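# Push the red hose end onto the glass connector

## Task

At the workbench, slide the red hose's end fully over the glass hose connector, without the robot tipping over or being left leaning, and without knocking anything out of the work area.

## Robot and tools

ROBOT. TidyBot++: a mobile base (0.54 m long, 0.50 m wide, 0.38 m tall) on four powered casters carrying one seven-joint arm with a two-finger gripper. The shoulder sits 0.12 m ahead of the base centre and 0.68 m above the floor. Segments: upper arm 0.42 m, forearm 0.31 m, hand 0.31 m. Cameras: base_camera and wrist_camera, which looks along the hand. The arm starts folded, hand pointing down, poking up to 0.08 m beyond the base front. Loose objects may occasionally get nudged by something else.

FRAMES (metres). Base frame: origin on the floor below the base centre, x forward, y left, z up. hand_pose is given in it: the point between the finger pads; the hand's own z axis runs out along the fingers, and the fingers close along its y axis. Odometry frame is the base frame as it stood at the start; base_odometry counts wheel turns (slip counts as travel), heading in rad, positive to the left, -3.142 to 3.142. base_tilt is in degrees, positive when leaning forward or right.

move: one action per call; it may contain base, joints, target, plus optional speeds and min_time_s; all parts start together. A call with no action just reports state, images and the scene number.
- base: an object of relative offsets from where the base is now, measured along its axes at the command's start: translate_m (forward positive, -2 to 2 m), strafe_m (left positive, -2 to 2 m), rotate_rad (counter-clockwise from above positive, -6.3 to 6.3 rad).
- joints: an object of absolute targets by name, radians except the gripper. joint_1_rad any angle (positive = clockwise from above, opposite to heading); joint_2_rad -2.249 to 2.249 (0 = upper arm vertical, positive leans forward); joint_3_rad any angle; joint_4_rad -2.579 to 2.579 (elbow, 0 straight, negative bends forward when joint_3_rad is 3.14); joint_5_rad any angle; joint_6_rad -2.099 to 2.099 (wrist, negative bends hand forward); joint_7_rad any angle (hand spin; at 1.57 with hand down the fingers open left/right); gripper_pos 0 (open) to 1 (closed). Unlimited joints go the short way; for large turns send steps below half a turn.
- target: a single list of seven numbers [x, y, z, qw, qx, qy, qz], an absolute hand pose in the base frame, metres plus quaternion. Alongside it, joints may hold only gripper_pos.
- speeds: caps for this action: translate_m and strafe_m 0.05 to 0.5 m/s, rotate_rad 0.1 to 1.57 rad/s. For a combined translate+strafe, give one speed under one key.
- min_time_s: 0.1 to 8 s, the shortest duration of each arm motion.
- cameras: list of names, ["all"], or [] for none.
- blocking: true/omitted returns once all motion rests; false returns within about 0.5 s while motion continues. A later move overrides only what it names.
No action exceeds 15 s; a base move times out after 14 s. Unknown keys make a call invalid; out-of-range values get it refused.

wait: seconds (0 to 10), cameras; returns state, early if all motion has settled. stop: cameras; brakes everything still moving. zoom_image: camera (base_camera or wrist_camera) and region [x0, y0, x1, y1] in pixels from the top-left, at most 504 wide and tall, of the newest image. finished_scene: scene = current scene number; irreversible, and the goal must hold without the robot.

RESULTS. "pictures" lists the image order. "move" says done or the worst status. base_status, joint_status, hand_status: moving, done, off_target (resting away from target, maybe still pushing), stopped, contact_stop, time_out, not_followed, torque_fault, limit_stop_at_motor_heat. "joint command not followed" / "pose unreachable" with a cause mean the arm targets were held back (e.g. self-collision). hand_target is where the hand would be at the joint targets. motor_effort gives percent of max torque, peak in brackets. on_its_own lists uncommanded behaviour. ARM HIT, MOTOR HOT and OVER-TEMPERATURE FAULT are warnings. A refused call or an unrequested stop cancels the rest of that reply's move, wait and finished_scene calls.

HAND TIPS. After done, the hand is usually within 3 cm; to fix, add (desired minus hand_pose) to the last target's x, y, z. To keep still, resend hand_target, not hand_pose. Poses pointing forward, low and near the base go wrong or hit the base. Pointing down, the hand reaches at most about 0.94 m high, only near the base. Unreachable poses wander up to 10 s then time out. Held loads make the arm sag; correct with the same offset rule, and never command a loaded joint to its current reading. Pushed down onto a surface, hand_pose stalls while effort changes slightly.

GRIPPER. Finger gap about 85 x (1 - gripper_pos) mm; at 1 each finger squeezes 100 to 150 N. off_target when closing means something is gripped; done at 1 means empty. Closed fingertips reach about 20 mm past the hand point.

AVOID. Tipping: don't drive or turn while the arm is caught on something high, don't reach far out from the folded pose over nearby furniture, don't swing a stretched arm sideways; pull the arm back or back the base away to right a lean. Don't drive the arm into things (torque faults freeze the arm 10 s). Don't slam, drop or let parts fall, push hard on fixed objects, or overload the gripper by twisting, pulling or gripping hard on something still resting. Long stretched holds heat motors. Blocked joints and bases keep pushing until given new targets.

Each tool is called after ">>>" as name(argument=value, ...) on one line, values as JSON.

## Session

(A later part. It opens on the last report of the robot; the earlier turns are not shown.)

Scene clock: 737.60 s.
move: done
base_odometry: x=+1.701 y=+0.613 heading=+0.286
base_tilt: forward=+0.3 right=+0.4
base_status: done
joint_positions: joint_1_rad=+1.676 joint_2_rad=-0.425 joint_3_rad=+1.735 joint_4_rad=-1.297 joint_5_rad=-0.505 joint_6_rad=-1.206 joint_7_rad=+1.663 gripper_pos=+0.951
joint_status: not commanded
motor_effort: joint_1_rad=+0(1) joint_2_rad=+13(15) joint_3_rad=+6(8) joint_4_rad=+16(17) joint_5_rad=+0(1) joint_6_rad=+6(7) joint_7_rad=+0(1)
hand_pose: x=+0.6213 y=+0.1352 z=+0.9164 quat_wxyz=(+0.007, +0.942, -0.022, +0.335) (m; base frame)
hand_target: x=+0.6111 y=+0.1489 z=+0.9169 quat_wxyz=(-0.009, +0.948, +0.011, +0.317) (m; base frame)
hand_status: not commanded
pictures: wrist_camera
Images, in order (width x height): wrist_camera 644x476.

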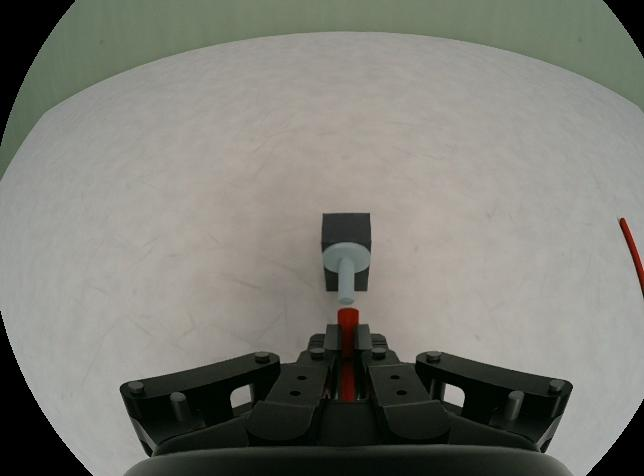

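>>> move(base={"translate_m": 0.007, "strafe_m": 0.0008}, speeds={"translate_m": 0.05}, cameras=["wrist_camera"])

>>> zoom_image(camera="wrist_camera", region=[290, 230, 410, 350])

Scene clock: 742.50 s.
move: done
base_odometry: x=+1.708 y=+0.616 heading=+0.285
base_tilt: forward=+0.3 right=+0.4
base_status: done
joint_positions: joint_1_rad=+1.676 joint_2_rad=-0.425 joint_3_rad=+1.735 joint_4_rad=-1.297 joint_5_rad=-0.505 joint_6_rad=-1.206 joint_7_rad=+1.663 gripper_pos=+0.951
joint_status: not commanded
motor_effort: joint_1_rad=+0(1) joint_2_rad=+13(14) joint_3_rad=+7(7) joint_4_rad=+16(18) joint_5_rad=+0(1) joint_6_rad=+6(7) joint_7_rad=+0(0)
hand_pose: x=+0.6213 y=+0.1352 z=+0.9164 quat_wxyz=(+0.007, +0.942, -0.022, +0.335) (m; base frame)
hand_target: x=+0.6111 y=+0.1489 z=+0.9169 quat_wxyz=(-0.009, +0.948, +0.011, +0.317) (m; base frame)
hand_status: not commanded
pictures: wrist_camera
Images, in order (width x height): wrist_camera 644x476.

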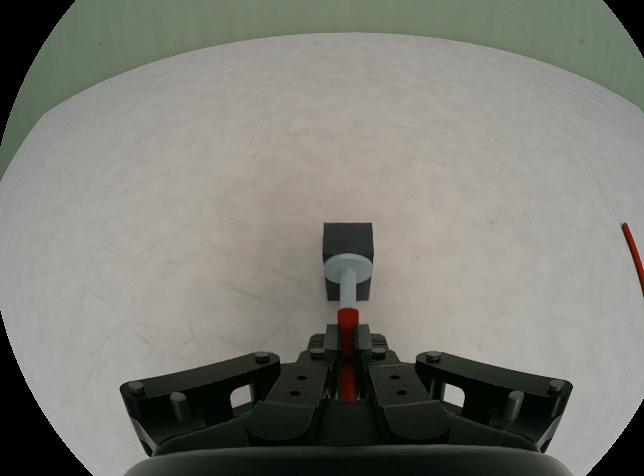

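Scaled by 4.200.

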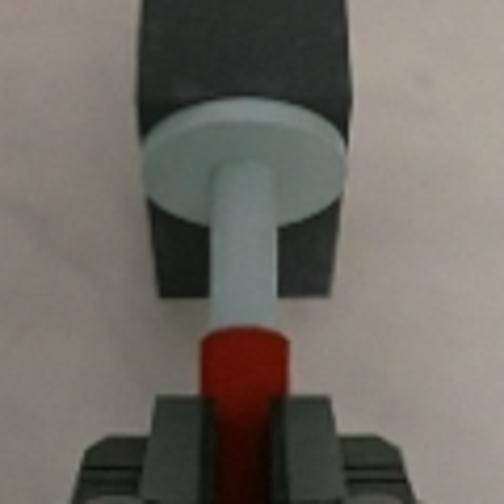

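>>> move(base={"translate_m": 0.008, "strafe_m": -0.0003}, speeds={"translate_m": 0.05}, cameras=["wrist_camera"])

>>> zoom_image(camera="wrist_camera", region=[290, 230, 410, 350])

Scene clock: 746.17 s.
move: done
base_odometry: x=+1.715 y=+0.618 heading=+0.285
base_tilt: forward=+0.3 right=+0.4
base_status: done
joint_positions: joint_1_rad=+1.677 joint_2_rad=-0.425 joint_3_rad=+1.735 joint_4_rad=-1.296 joint_5_rad=-0.505 joint_6_rad=-1.211 joint_7_rad=+1.663 gripper_pos=+0.951
joint_status: not commanded
motor_effort: joint_1_rad=-1(2) joint_2_rad=+13(14) joint_3_rad=+6(7) joint_4_rad=+17(18) joint_5_rad=+0(2) joint_6_rad=+6(8) joint_7_rad=+1(1)
hand_pose: x=+0.6203 y=+0.1353 z=+0.9159 quat_wxyz=(+0.007, +0.943, -0.022, +0.333) (m; base frame)
hand_target: x=+0.6111 y=+0.1489 z=+0.9169 quat_wxyz=(-0.009, +0.948, +0.011, +0.317) (m; base frame)
hand_status: not commanded
pictures: wrist_camera
Images, in order (width x height): wrist_camera 644x476.

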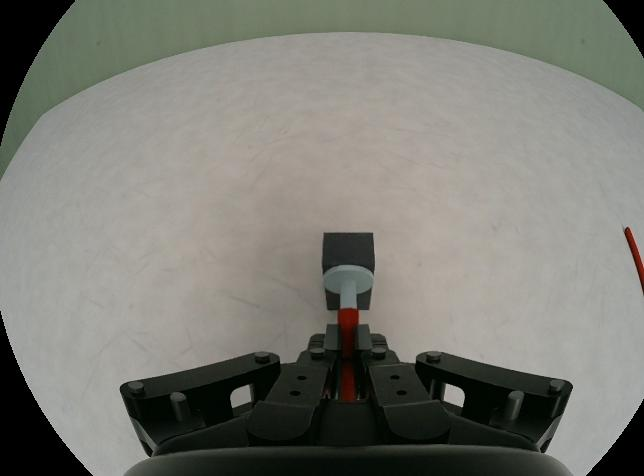

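Scaled by 4.200.

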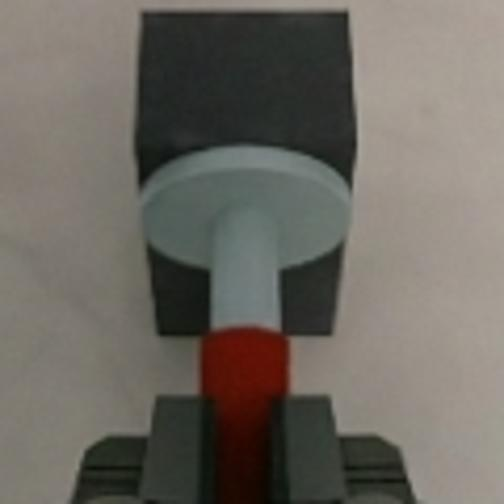

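>>> move(base={"translate_m": 0.008, "strafe_m": -0.0003}, speeds={"translate_m": 0.05}, cameras=["wrist_camera"])

>>> zoom_image(camera="wrist_camera", region=[290, 230, 410, 350])

Scene clock: 752.07 s.
move: done
base_odometry: x=+1.723 y=+0.620 heading=+0.285
base_tilt: forward=+0.3 right=+0.4
base_status: done
joint_positions: joint_1_rad=+1.677 joint_2_rad=-0.425 joint_3_rad=+1.736 joint_4_rad=-1.293 joint_5_rad=-0.505 joint_6_rad=-1.221 joint_7_rad=+1.663 gripper_pos=+0.951
joint_status: not commanded
motor_effort: joint_1_rad=+0(1) joint_2_rad=+12(13) joint_3_rad=+6(6) joint_4_rad=+15(18) joint_5_rad=+0(2) joint_6_rad=+5(9) joint_7_rad=+0(1)
hand_pose: x=+0.6183 y=+0.1351 z=+0.9156 quat_wxyz=(+0.007, +0.944, -0.022, +0.330) (m; base frame)
hand_target: x=+0.6111 y=+0.1489 z=+0.9169 quat_wxyz=(-0.009, +0.948, +0.011, +0.317) (m; base frame)
hand_status: not commanded
pictures: wrist_camera
Images, in order (width x height): wrist_camera 644x476.

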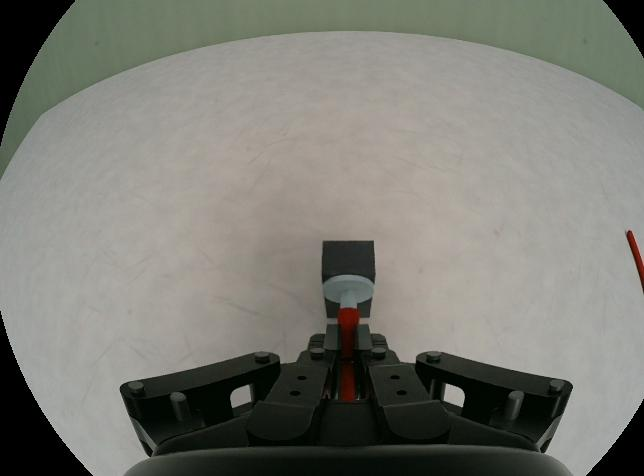

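Scaled by 4.200.

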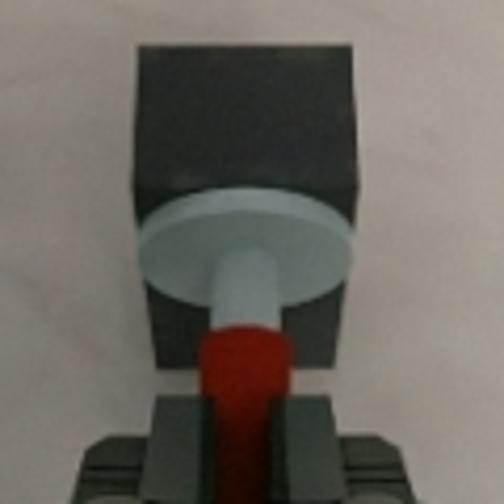

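>>> zoom_image(camera="wrist_camera", region=[320, 280, 380, 340])

Scaled by 8.400.

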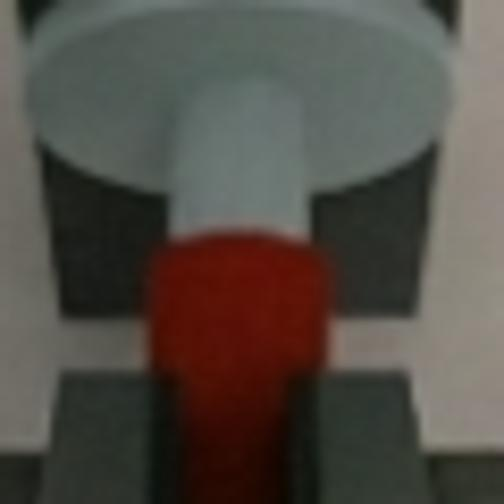

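>>> move(base={"translate_m": 0.009, "strafe_m": -0.0003}, speeds={"translate_m": 0.05}, cameras=["wrist_camera"])

>>> zoom_image(camera="wrist_camera", region=[300, 260, 400, 360])

Scene clock: 767.97 s.
move: done
base_odometry: x=+1.732 y=+0.622 heading=+0.285
base_tilt: forward=+0.3 right=+0.4
base_status: done
joint_positions: joint_1_rad=+1.675 joint_2_rad=-0.418 joint_3_rad=+1.741 joint_4_rad=-1.285 joint_5_rad=-0.506 joint_6_rad=-1.248 joint_7_rad=+1.663 gripper_pos=+0.951
joint_status: not commanded
motor_effort: joint_1_rad=+1(3) joint_2_rad=+11(12) joint_3_rad=+6(6) joint_4_rad=+15(18) joint_5_rad=-1(3) joint_6_rad=+7(12) joint_7_rad=+0(1)
hand_pose: x=+0.6127 y=+0.1348 z=+0.9161 quat_wxyz=(+0.003, +0.947, -0.023, +0.322) (m; base frame)
hand_target: x=+0.6111 y=+0.1489 z=+0.9169 quat_wxyz=(-0.009, +0.948, +0.011, +0.317) (m; base frame)
hand_status: not commanded
pictures: wrist_camera
Images, in order (width x height): wrist_camera 644x476.

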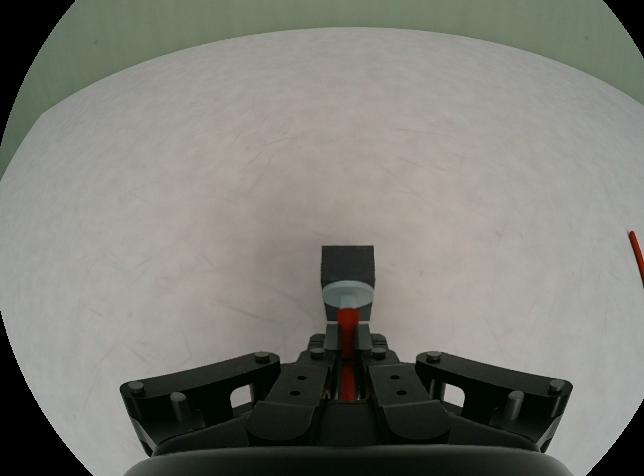

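Scaled by 5.040.

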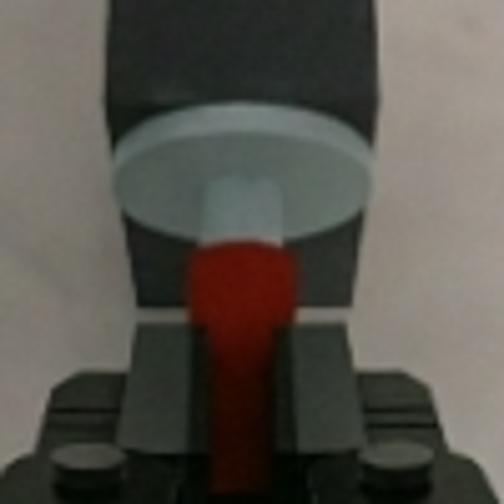

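>>> move(base={"translate_m": 0.010, "strafe_m": -0.0003}, speeds={"translate_m": 0.05}, cameras=["wrist_camera"])

>>> zoom_image(camera="wrist_camera", region=[300, 260, 400, 360])

Scene clock: 773.10 s.
move: done
base_odometry: x=+1.741 y=+0.625 heading=+0.285
base_tilt: forward=+0.3 right=+0.4
base_status: done
joint_positions: joint_1_rad=+1.671 joint_2_rad=-0.409 joint_3_rad=+1.745 joint_4_rad=-1.280 joint_5_rad=-0.506 joint_6_rad=-1.275 joint_7_rad=+1.663 gripper_pos=+0.951
joint_status: not commanded
motor_effort: joint_1_rad=+1(4) joint_2_rad=+10(11) joint_3_rad=+5(6) joint_4_rad=+13(18) joint_5_rad=-2(4) joint_6_rad=+9(16) joint_7_rad=+0(0)
hand_pose: x=+0.6061 y=+0.1347 z=+0.9159 quat_wxyz=(-0.003, +0.950, -0.022, +0.313) (m; base frame)
hand_target: x=+0.6111 y=+0.1489 z=+0.9169 quat_wxyz=(-0.009, +0.948, +0.011, +0.317) (m; base frame)
hand_status: not commanded
pictures: wrist_camera
Images, in order (width x height): wrist_camera 644x476.

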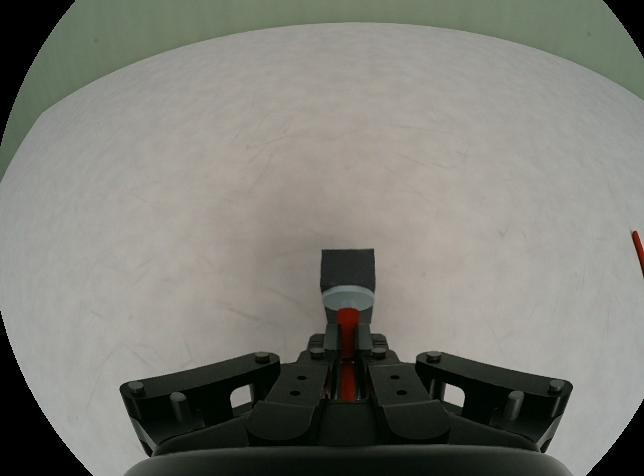

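Scaled by 5.040.

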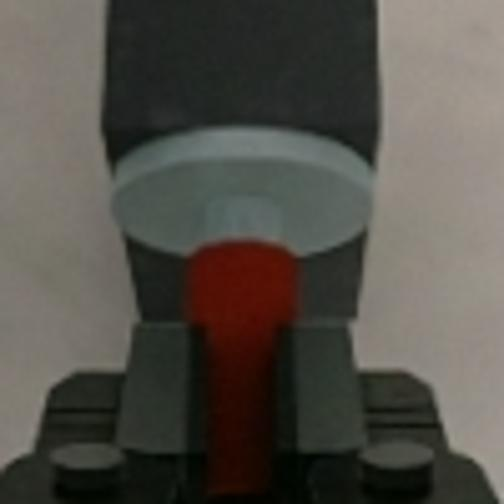

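>>> move(base={"translate_m": 0.012, "strafe_m": -0.0003}, speeds={"translate_m": 0.05}, cameras=["wrist_camera"])

>>> zoom_image(camera="wrist_camera", region=[300, 260, 400, 360])

Scene clock: 782.30 s.
move: done
base_odometry: x=+1.753 y=+0.628 heading=+0.285
base_tilt: forward=+0.3 right=+0.4
base_status: done
joint_positions: joint_1_rad=+1.664 joint_2_rad=-0.397 joint_3_rad=+1.751 joint_4_rad=-1.276 joint_5_rad=-0.506 joint_6_rad=-1.306 joint_7_rad=+1.663 gripper_pos=+0.951
joint_status: not commanded
motor_effort: joint_1_rad=+4(6) joint_2_rad=+7(10) joint_3_rad=+2(4) joint_4_rad=+12(17) joint_5_rad=-3(6) joint_6_rad=+15(20) joint_7_rad=+0(1)
hand_pose: x=+0.5979 y=+0.1345 z=+0.9153 quat_wxyz=(-0.010, +0.953, -0.022, +0.301) (m; base frame)
hand_target: x=+0.6111 y=+0.1489 z=+0.9169 quat_wxyz=(-0.009, +0.948, +0.011, +0.317) (m; base frame)
hand_status: not commanded
pictures: wrist_camera
Images, in order (width x height): wrist_camera 644x476.

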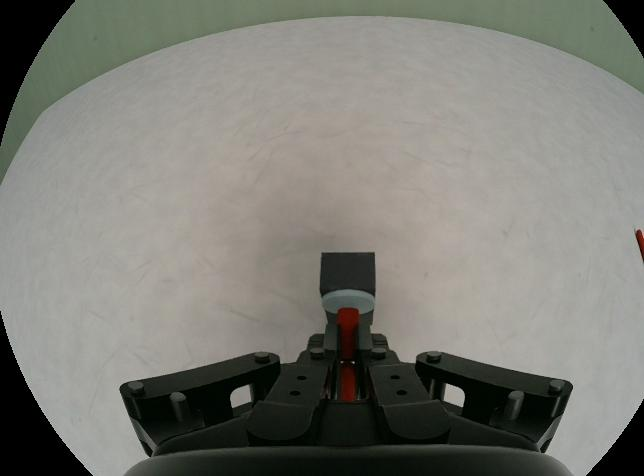

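Scaled by 5.040.

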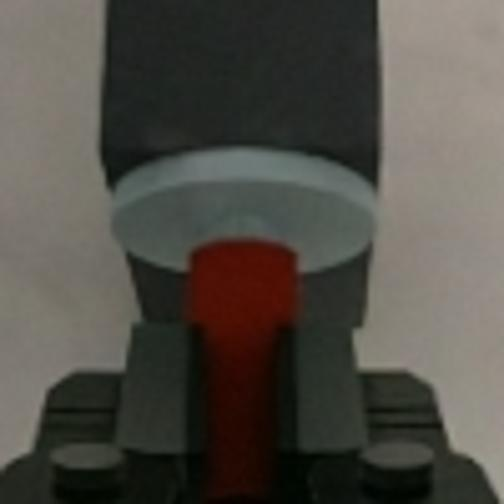

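>>> move(base={"translate_m": 0.012, "strafe_m": -0.0003}, speeds={"translate_m": 0.05}, cameras=["wrist_camera"])

>>> zoom_image(camera="wrist_camera", region=[300, 260, 400, 360])

Scene clock: 788.87 s.
move: done
base_odometry: x=+1.764 y=+0.631 heading=+0.285
base_tilt: forward=+0.3 right=+0.4
base_status: done
joint_positions: joint_1_rad=+1.658 joint_2_rad=-0.386 joint_3_rad=+1.756 joint_4_rad=-1.273 joint_5_rad=-0.506 joint_6_rad=-1.332 joint_7_rad=+1.663 gripper_pos=+0.951
joint_status: not commanded
motor_effort: joint_1_rad=+6(7) joint_2_rad=+5(7) joint_3_rad=+2(3) joint_4_rad=+13(17) joint_5_rad=-5(7) joint_6_rad=+22(26) joint_7_rad=+0(1)
hand_pose: x=+0.5908 y=+0.1344 z=+0.9150 quat_wxyz=(-0.017, +0.956, -0.021, +0.291) (m; base frame)
hand_target: x=+0.6111 y=+0.1489 z=+0.9169 quat_wxyz=(-0.009, +0.948, +0.011, +0.317) (m; base frame)
hand_status: not commanded
pictures: wrist_camera
Images, in order (width x height): wrist_camera 644x476.

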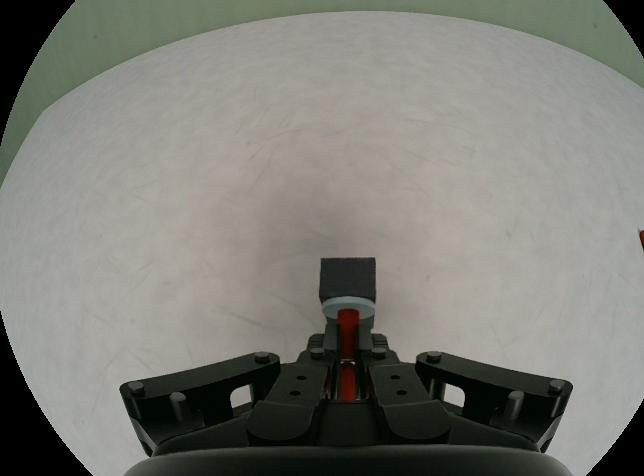

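Scaled by 5.040.

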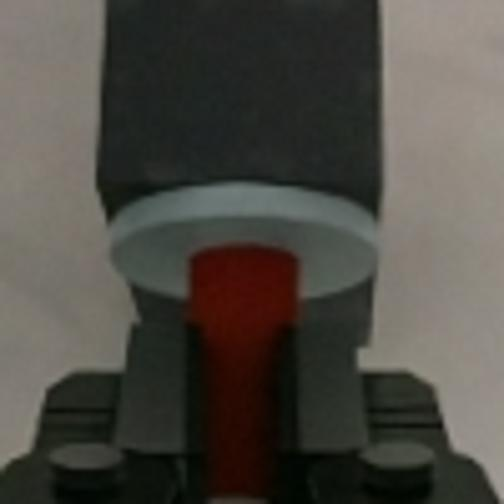

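>>> zoom_image(camera="wrist_camera", region=[315, 285, 380, 350])

Scaled by 7.754.

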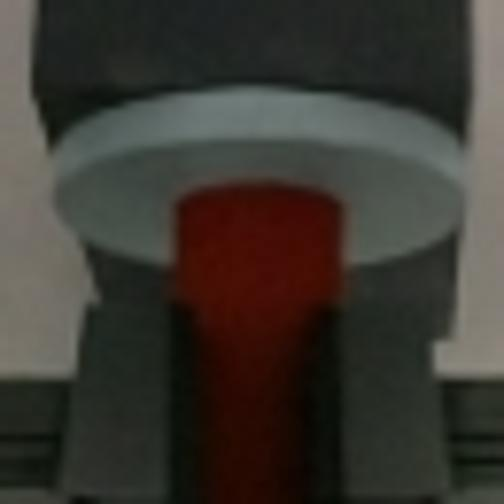

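>>> move(joints={"joint_1_rad": 1.658, "joint_2_rad": -0.386, "joint_3_rad": 1.756, "joint_4_rad": -1.273, "joint_5_rad": -0.506, "joint_6_rad": -1.325, "joint_7_rad": 1.663}, cameras=["wrist_camera"])

>>> move(joints={"gripper_pos": 0.65}, cameras=["wrist_camera"])

>>> zoom_image(camera="wrist_camera", region=[270, 250, 430, 400])

Scene clock: 798.23 s.
move: done
base_odometry: x=+1.764 y=+0.631 heading=+0.285
base_tilt: forward=+0.3 right=+0.4
base_status: not commanded
joint_positions: joint_1_rad=+1.652 joint_2_rad=-0.384 joint_3_rad=+1.762 joint_4_rad=-1.274 joint_5_rad=-0.506 joint_6_rad=-1.334 joint_7_rad=+1.659 gripper_pos=+0.951
joint_status: all done
motor_effort: joint_1_rad=+3(6) joint_2_rad=+9(9) joint_3_rad=+5(5) joint_4_rad=+15(18) joint_5_rad=-2(5) joint_6_rad=+12(23) joint_7_rad=+0(1)
hand_pose: x=+0.5896 y=+0.1343 z=+0.9155 quat_wxyz=(-0.018, +0.956, -0.023, +0.291) (m; base frame)
hand_target: x=+0.5928 y=+0.1341 z=+0.9161 quat_wxyz=(-0.016, +0.955, -0.022, +0.295) (m; base frame)
hand_status: not commanded
pictures: wrist_camera
Images, in order (width x height): wrist_camera 644x476.

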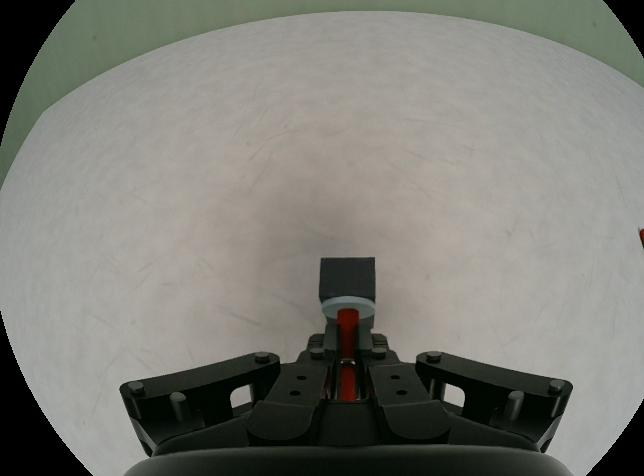

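Scene clock: 798.93 s.
move: done
base_odometry: x=+1.764 y=+0.631 heading=+0.285
base_tilt: forward=+0.3 right=+0.4
base_status: not commanded
joint_positions: joint_1_rad=+1.653 joint_2_rad=-0.384 joint_3_rad=+1.762 joint_4_rad=-1.274 joint_5_rad=-0.506 joint_6_rad=-1.329 joint_7_rad=+1.659 gripper_pos=+0.650
joint_status: all done
motor_effort: joint_1_rad=+0(3) joint_2_rad=+11(12) joint_3_rad=+6(6) joint_4_rad=+16(17) joint_5_rad=-1(2) joint_6_rad=+5(12) joint_7_rad=+0(1)
hand_pose: x=+0.5912 y=+0.1334 z=+0.9164 quat_wxyz=(-0.018, +0.955, -0.024, +0.294) (m; base frame)
hand_target: x=+0.5928 y=+0.1341 z=+0.9161 quat_wxyz=(-0.016, +0.955, -0.022, +0.295) (m; base frame)
hand_status: not commanded
pictures: wrist_camera
Images, in order (width x height): wrist_camera 644x476.

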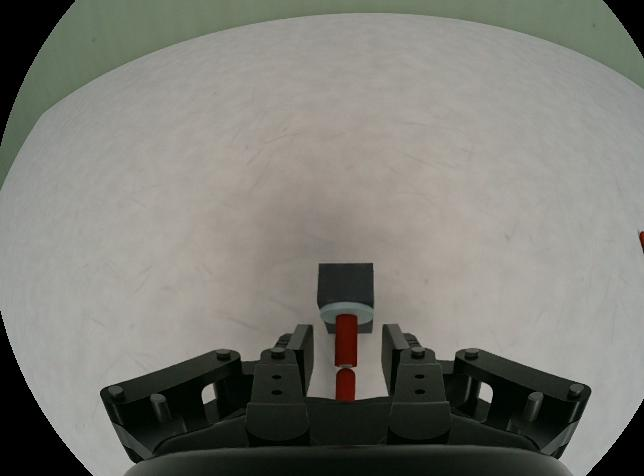

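Scaled by 3.150.

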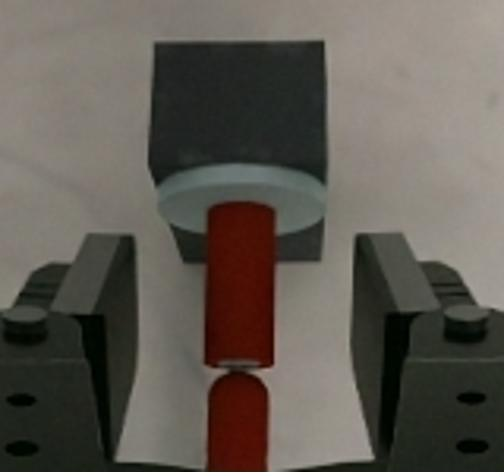

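>>> zoom_image(camera="wrist_camera", region=[315, 290, 380, 375])

Scaled by 5.929.

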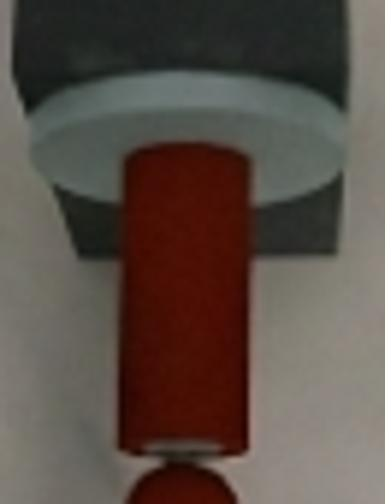

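>>> move(base={"translate_m": -0.10}, joints={"gripper_pos": 0.4}, speeds={"translate_m": 0.2}, cameras=["wrist_camera"])

>>> zoom_image(camera="wrist_camera", region=[290, 140, 410, 280])

Scene clock: 809.30 s.
move: done
base_odometry: x=+1.668 y=+0.603 heading=+0.285
base_tilt: forward=+0.3 right=+0.4
base_status: done
joint_positions: joint_1_rad=+1.653 joint_2_rad=-0.384 joint_3_rad=+1.762 joint_4_rad=-1.274 joint_5_rad=-0.506 joint_6_rad=-1.329 joint_7_rad=+1.659 gripper_pos=+0.400
joint_status: all done
motor_effort: joint_1_rad=+0(2) joint_2_rad=+11(12) joint_3_rad=+6(7) joint_4_rad=+15(17) joint_5_rad=+0(1) joint_6_rad=+5(6) joint_7_rad=+0(1)
hand_pose: x=+0.5912 y=+0.1334 z=+0.9164 quat_wxyz=(-0.018, +0.955, -0.024, +0.294) (m; base frame)
hand_target: x=+0.5928 y=+0.1341 z=+0.9161 quat_wxyz=(-0.016, +0.955, -0.022, +0.295) (m; base frame)
hand_status: not commanded
pictures: wrist_camera
Images, in order (width x height): wrist_camera 644x476.

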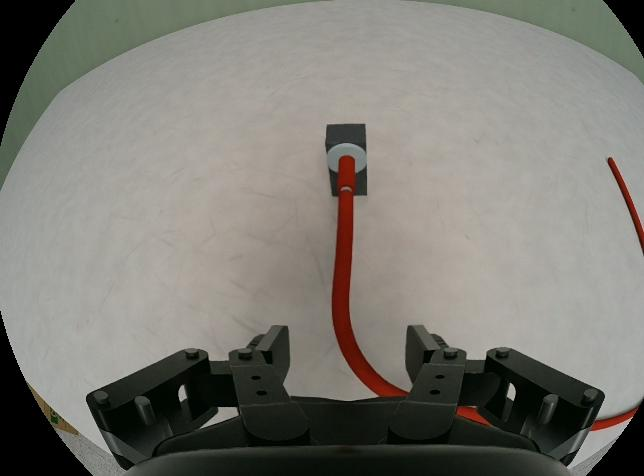

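Scaled by 3.600.

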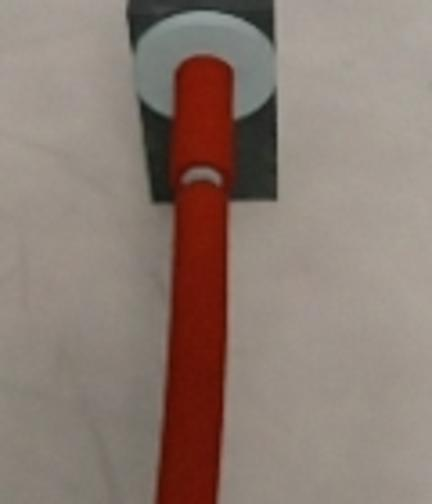

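Hose fully seated on the glass connection and free of the gripper.

>>> finished_scene(scene=1)

The scene is finished: the task was done.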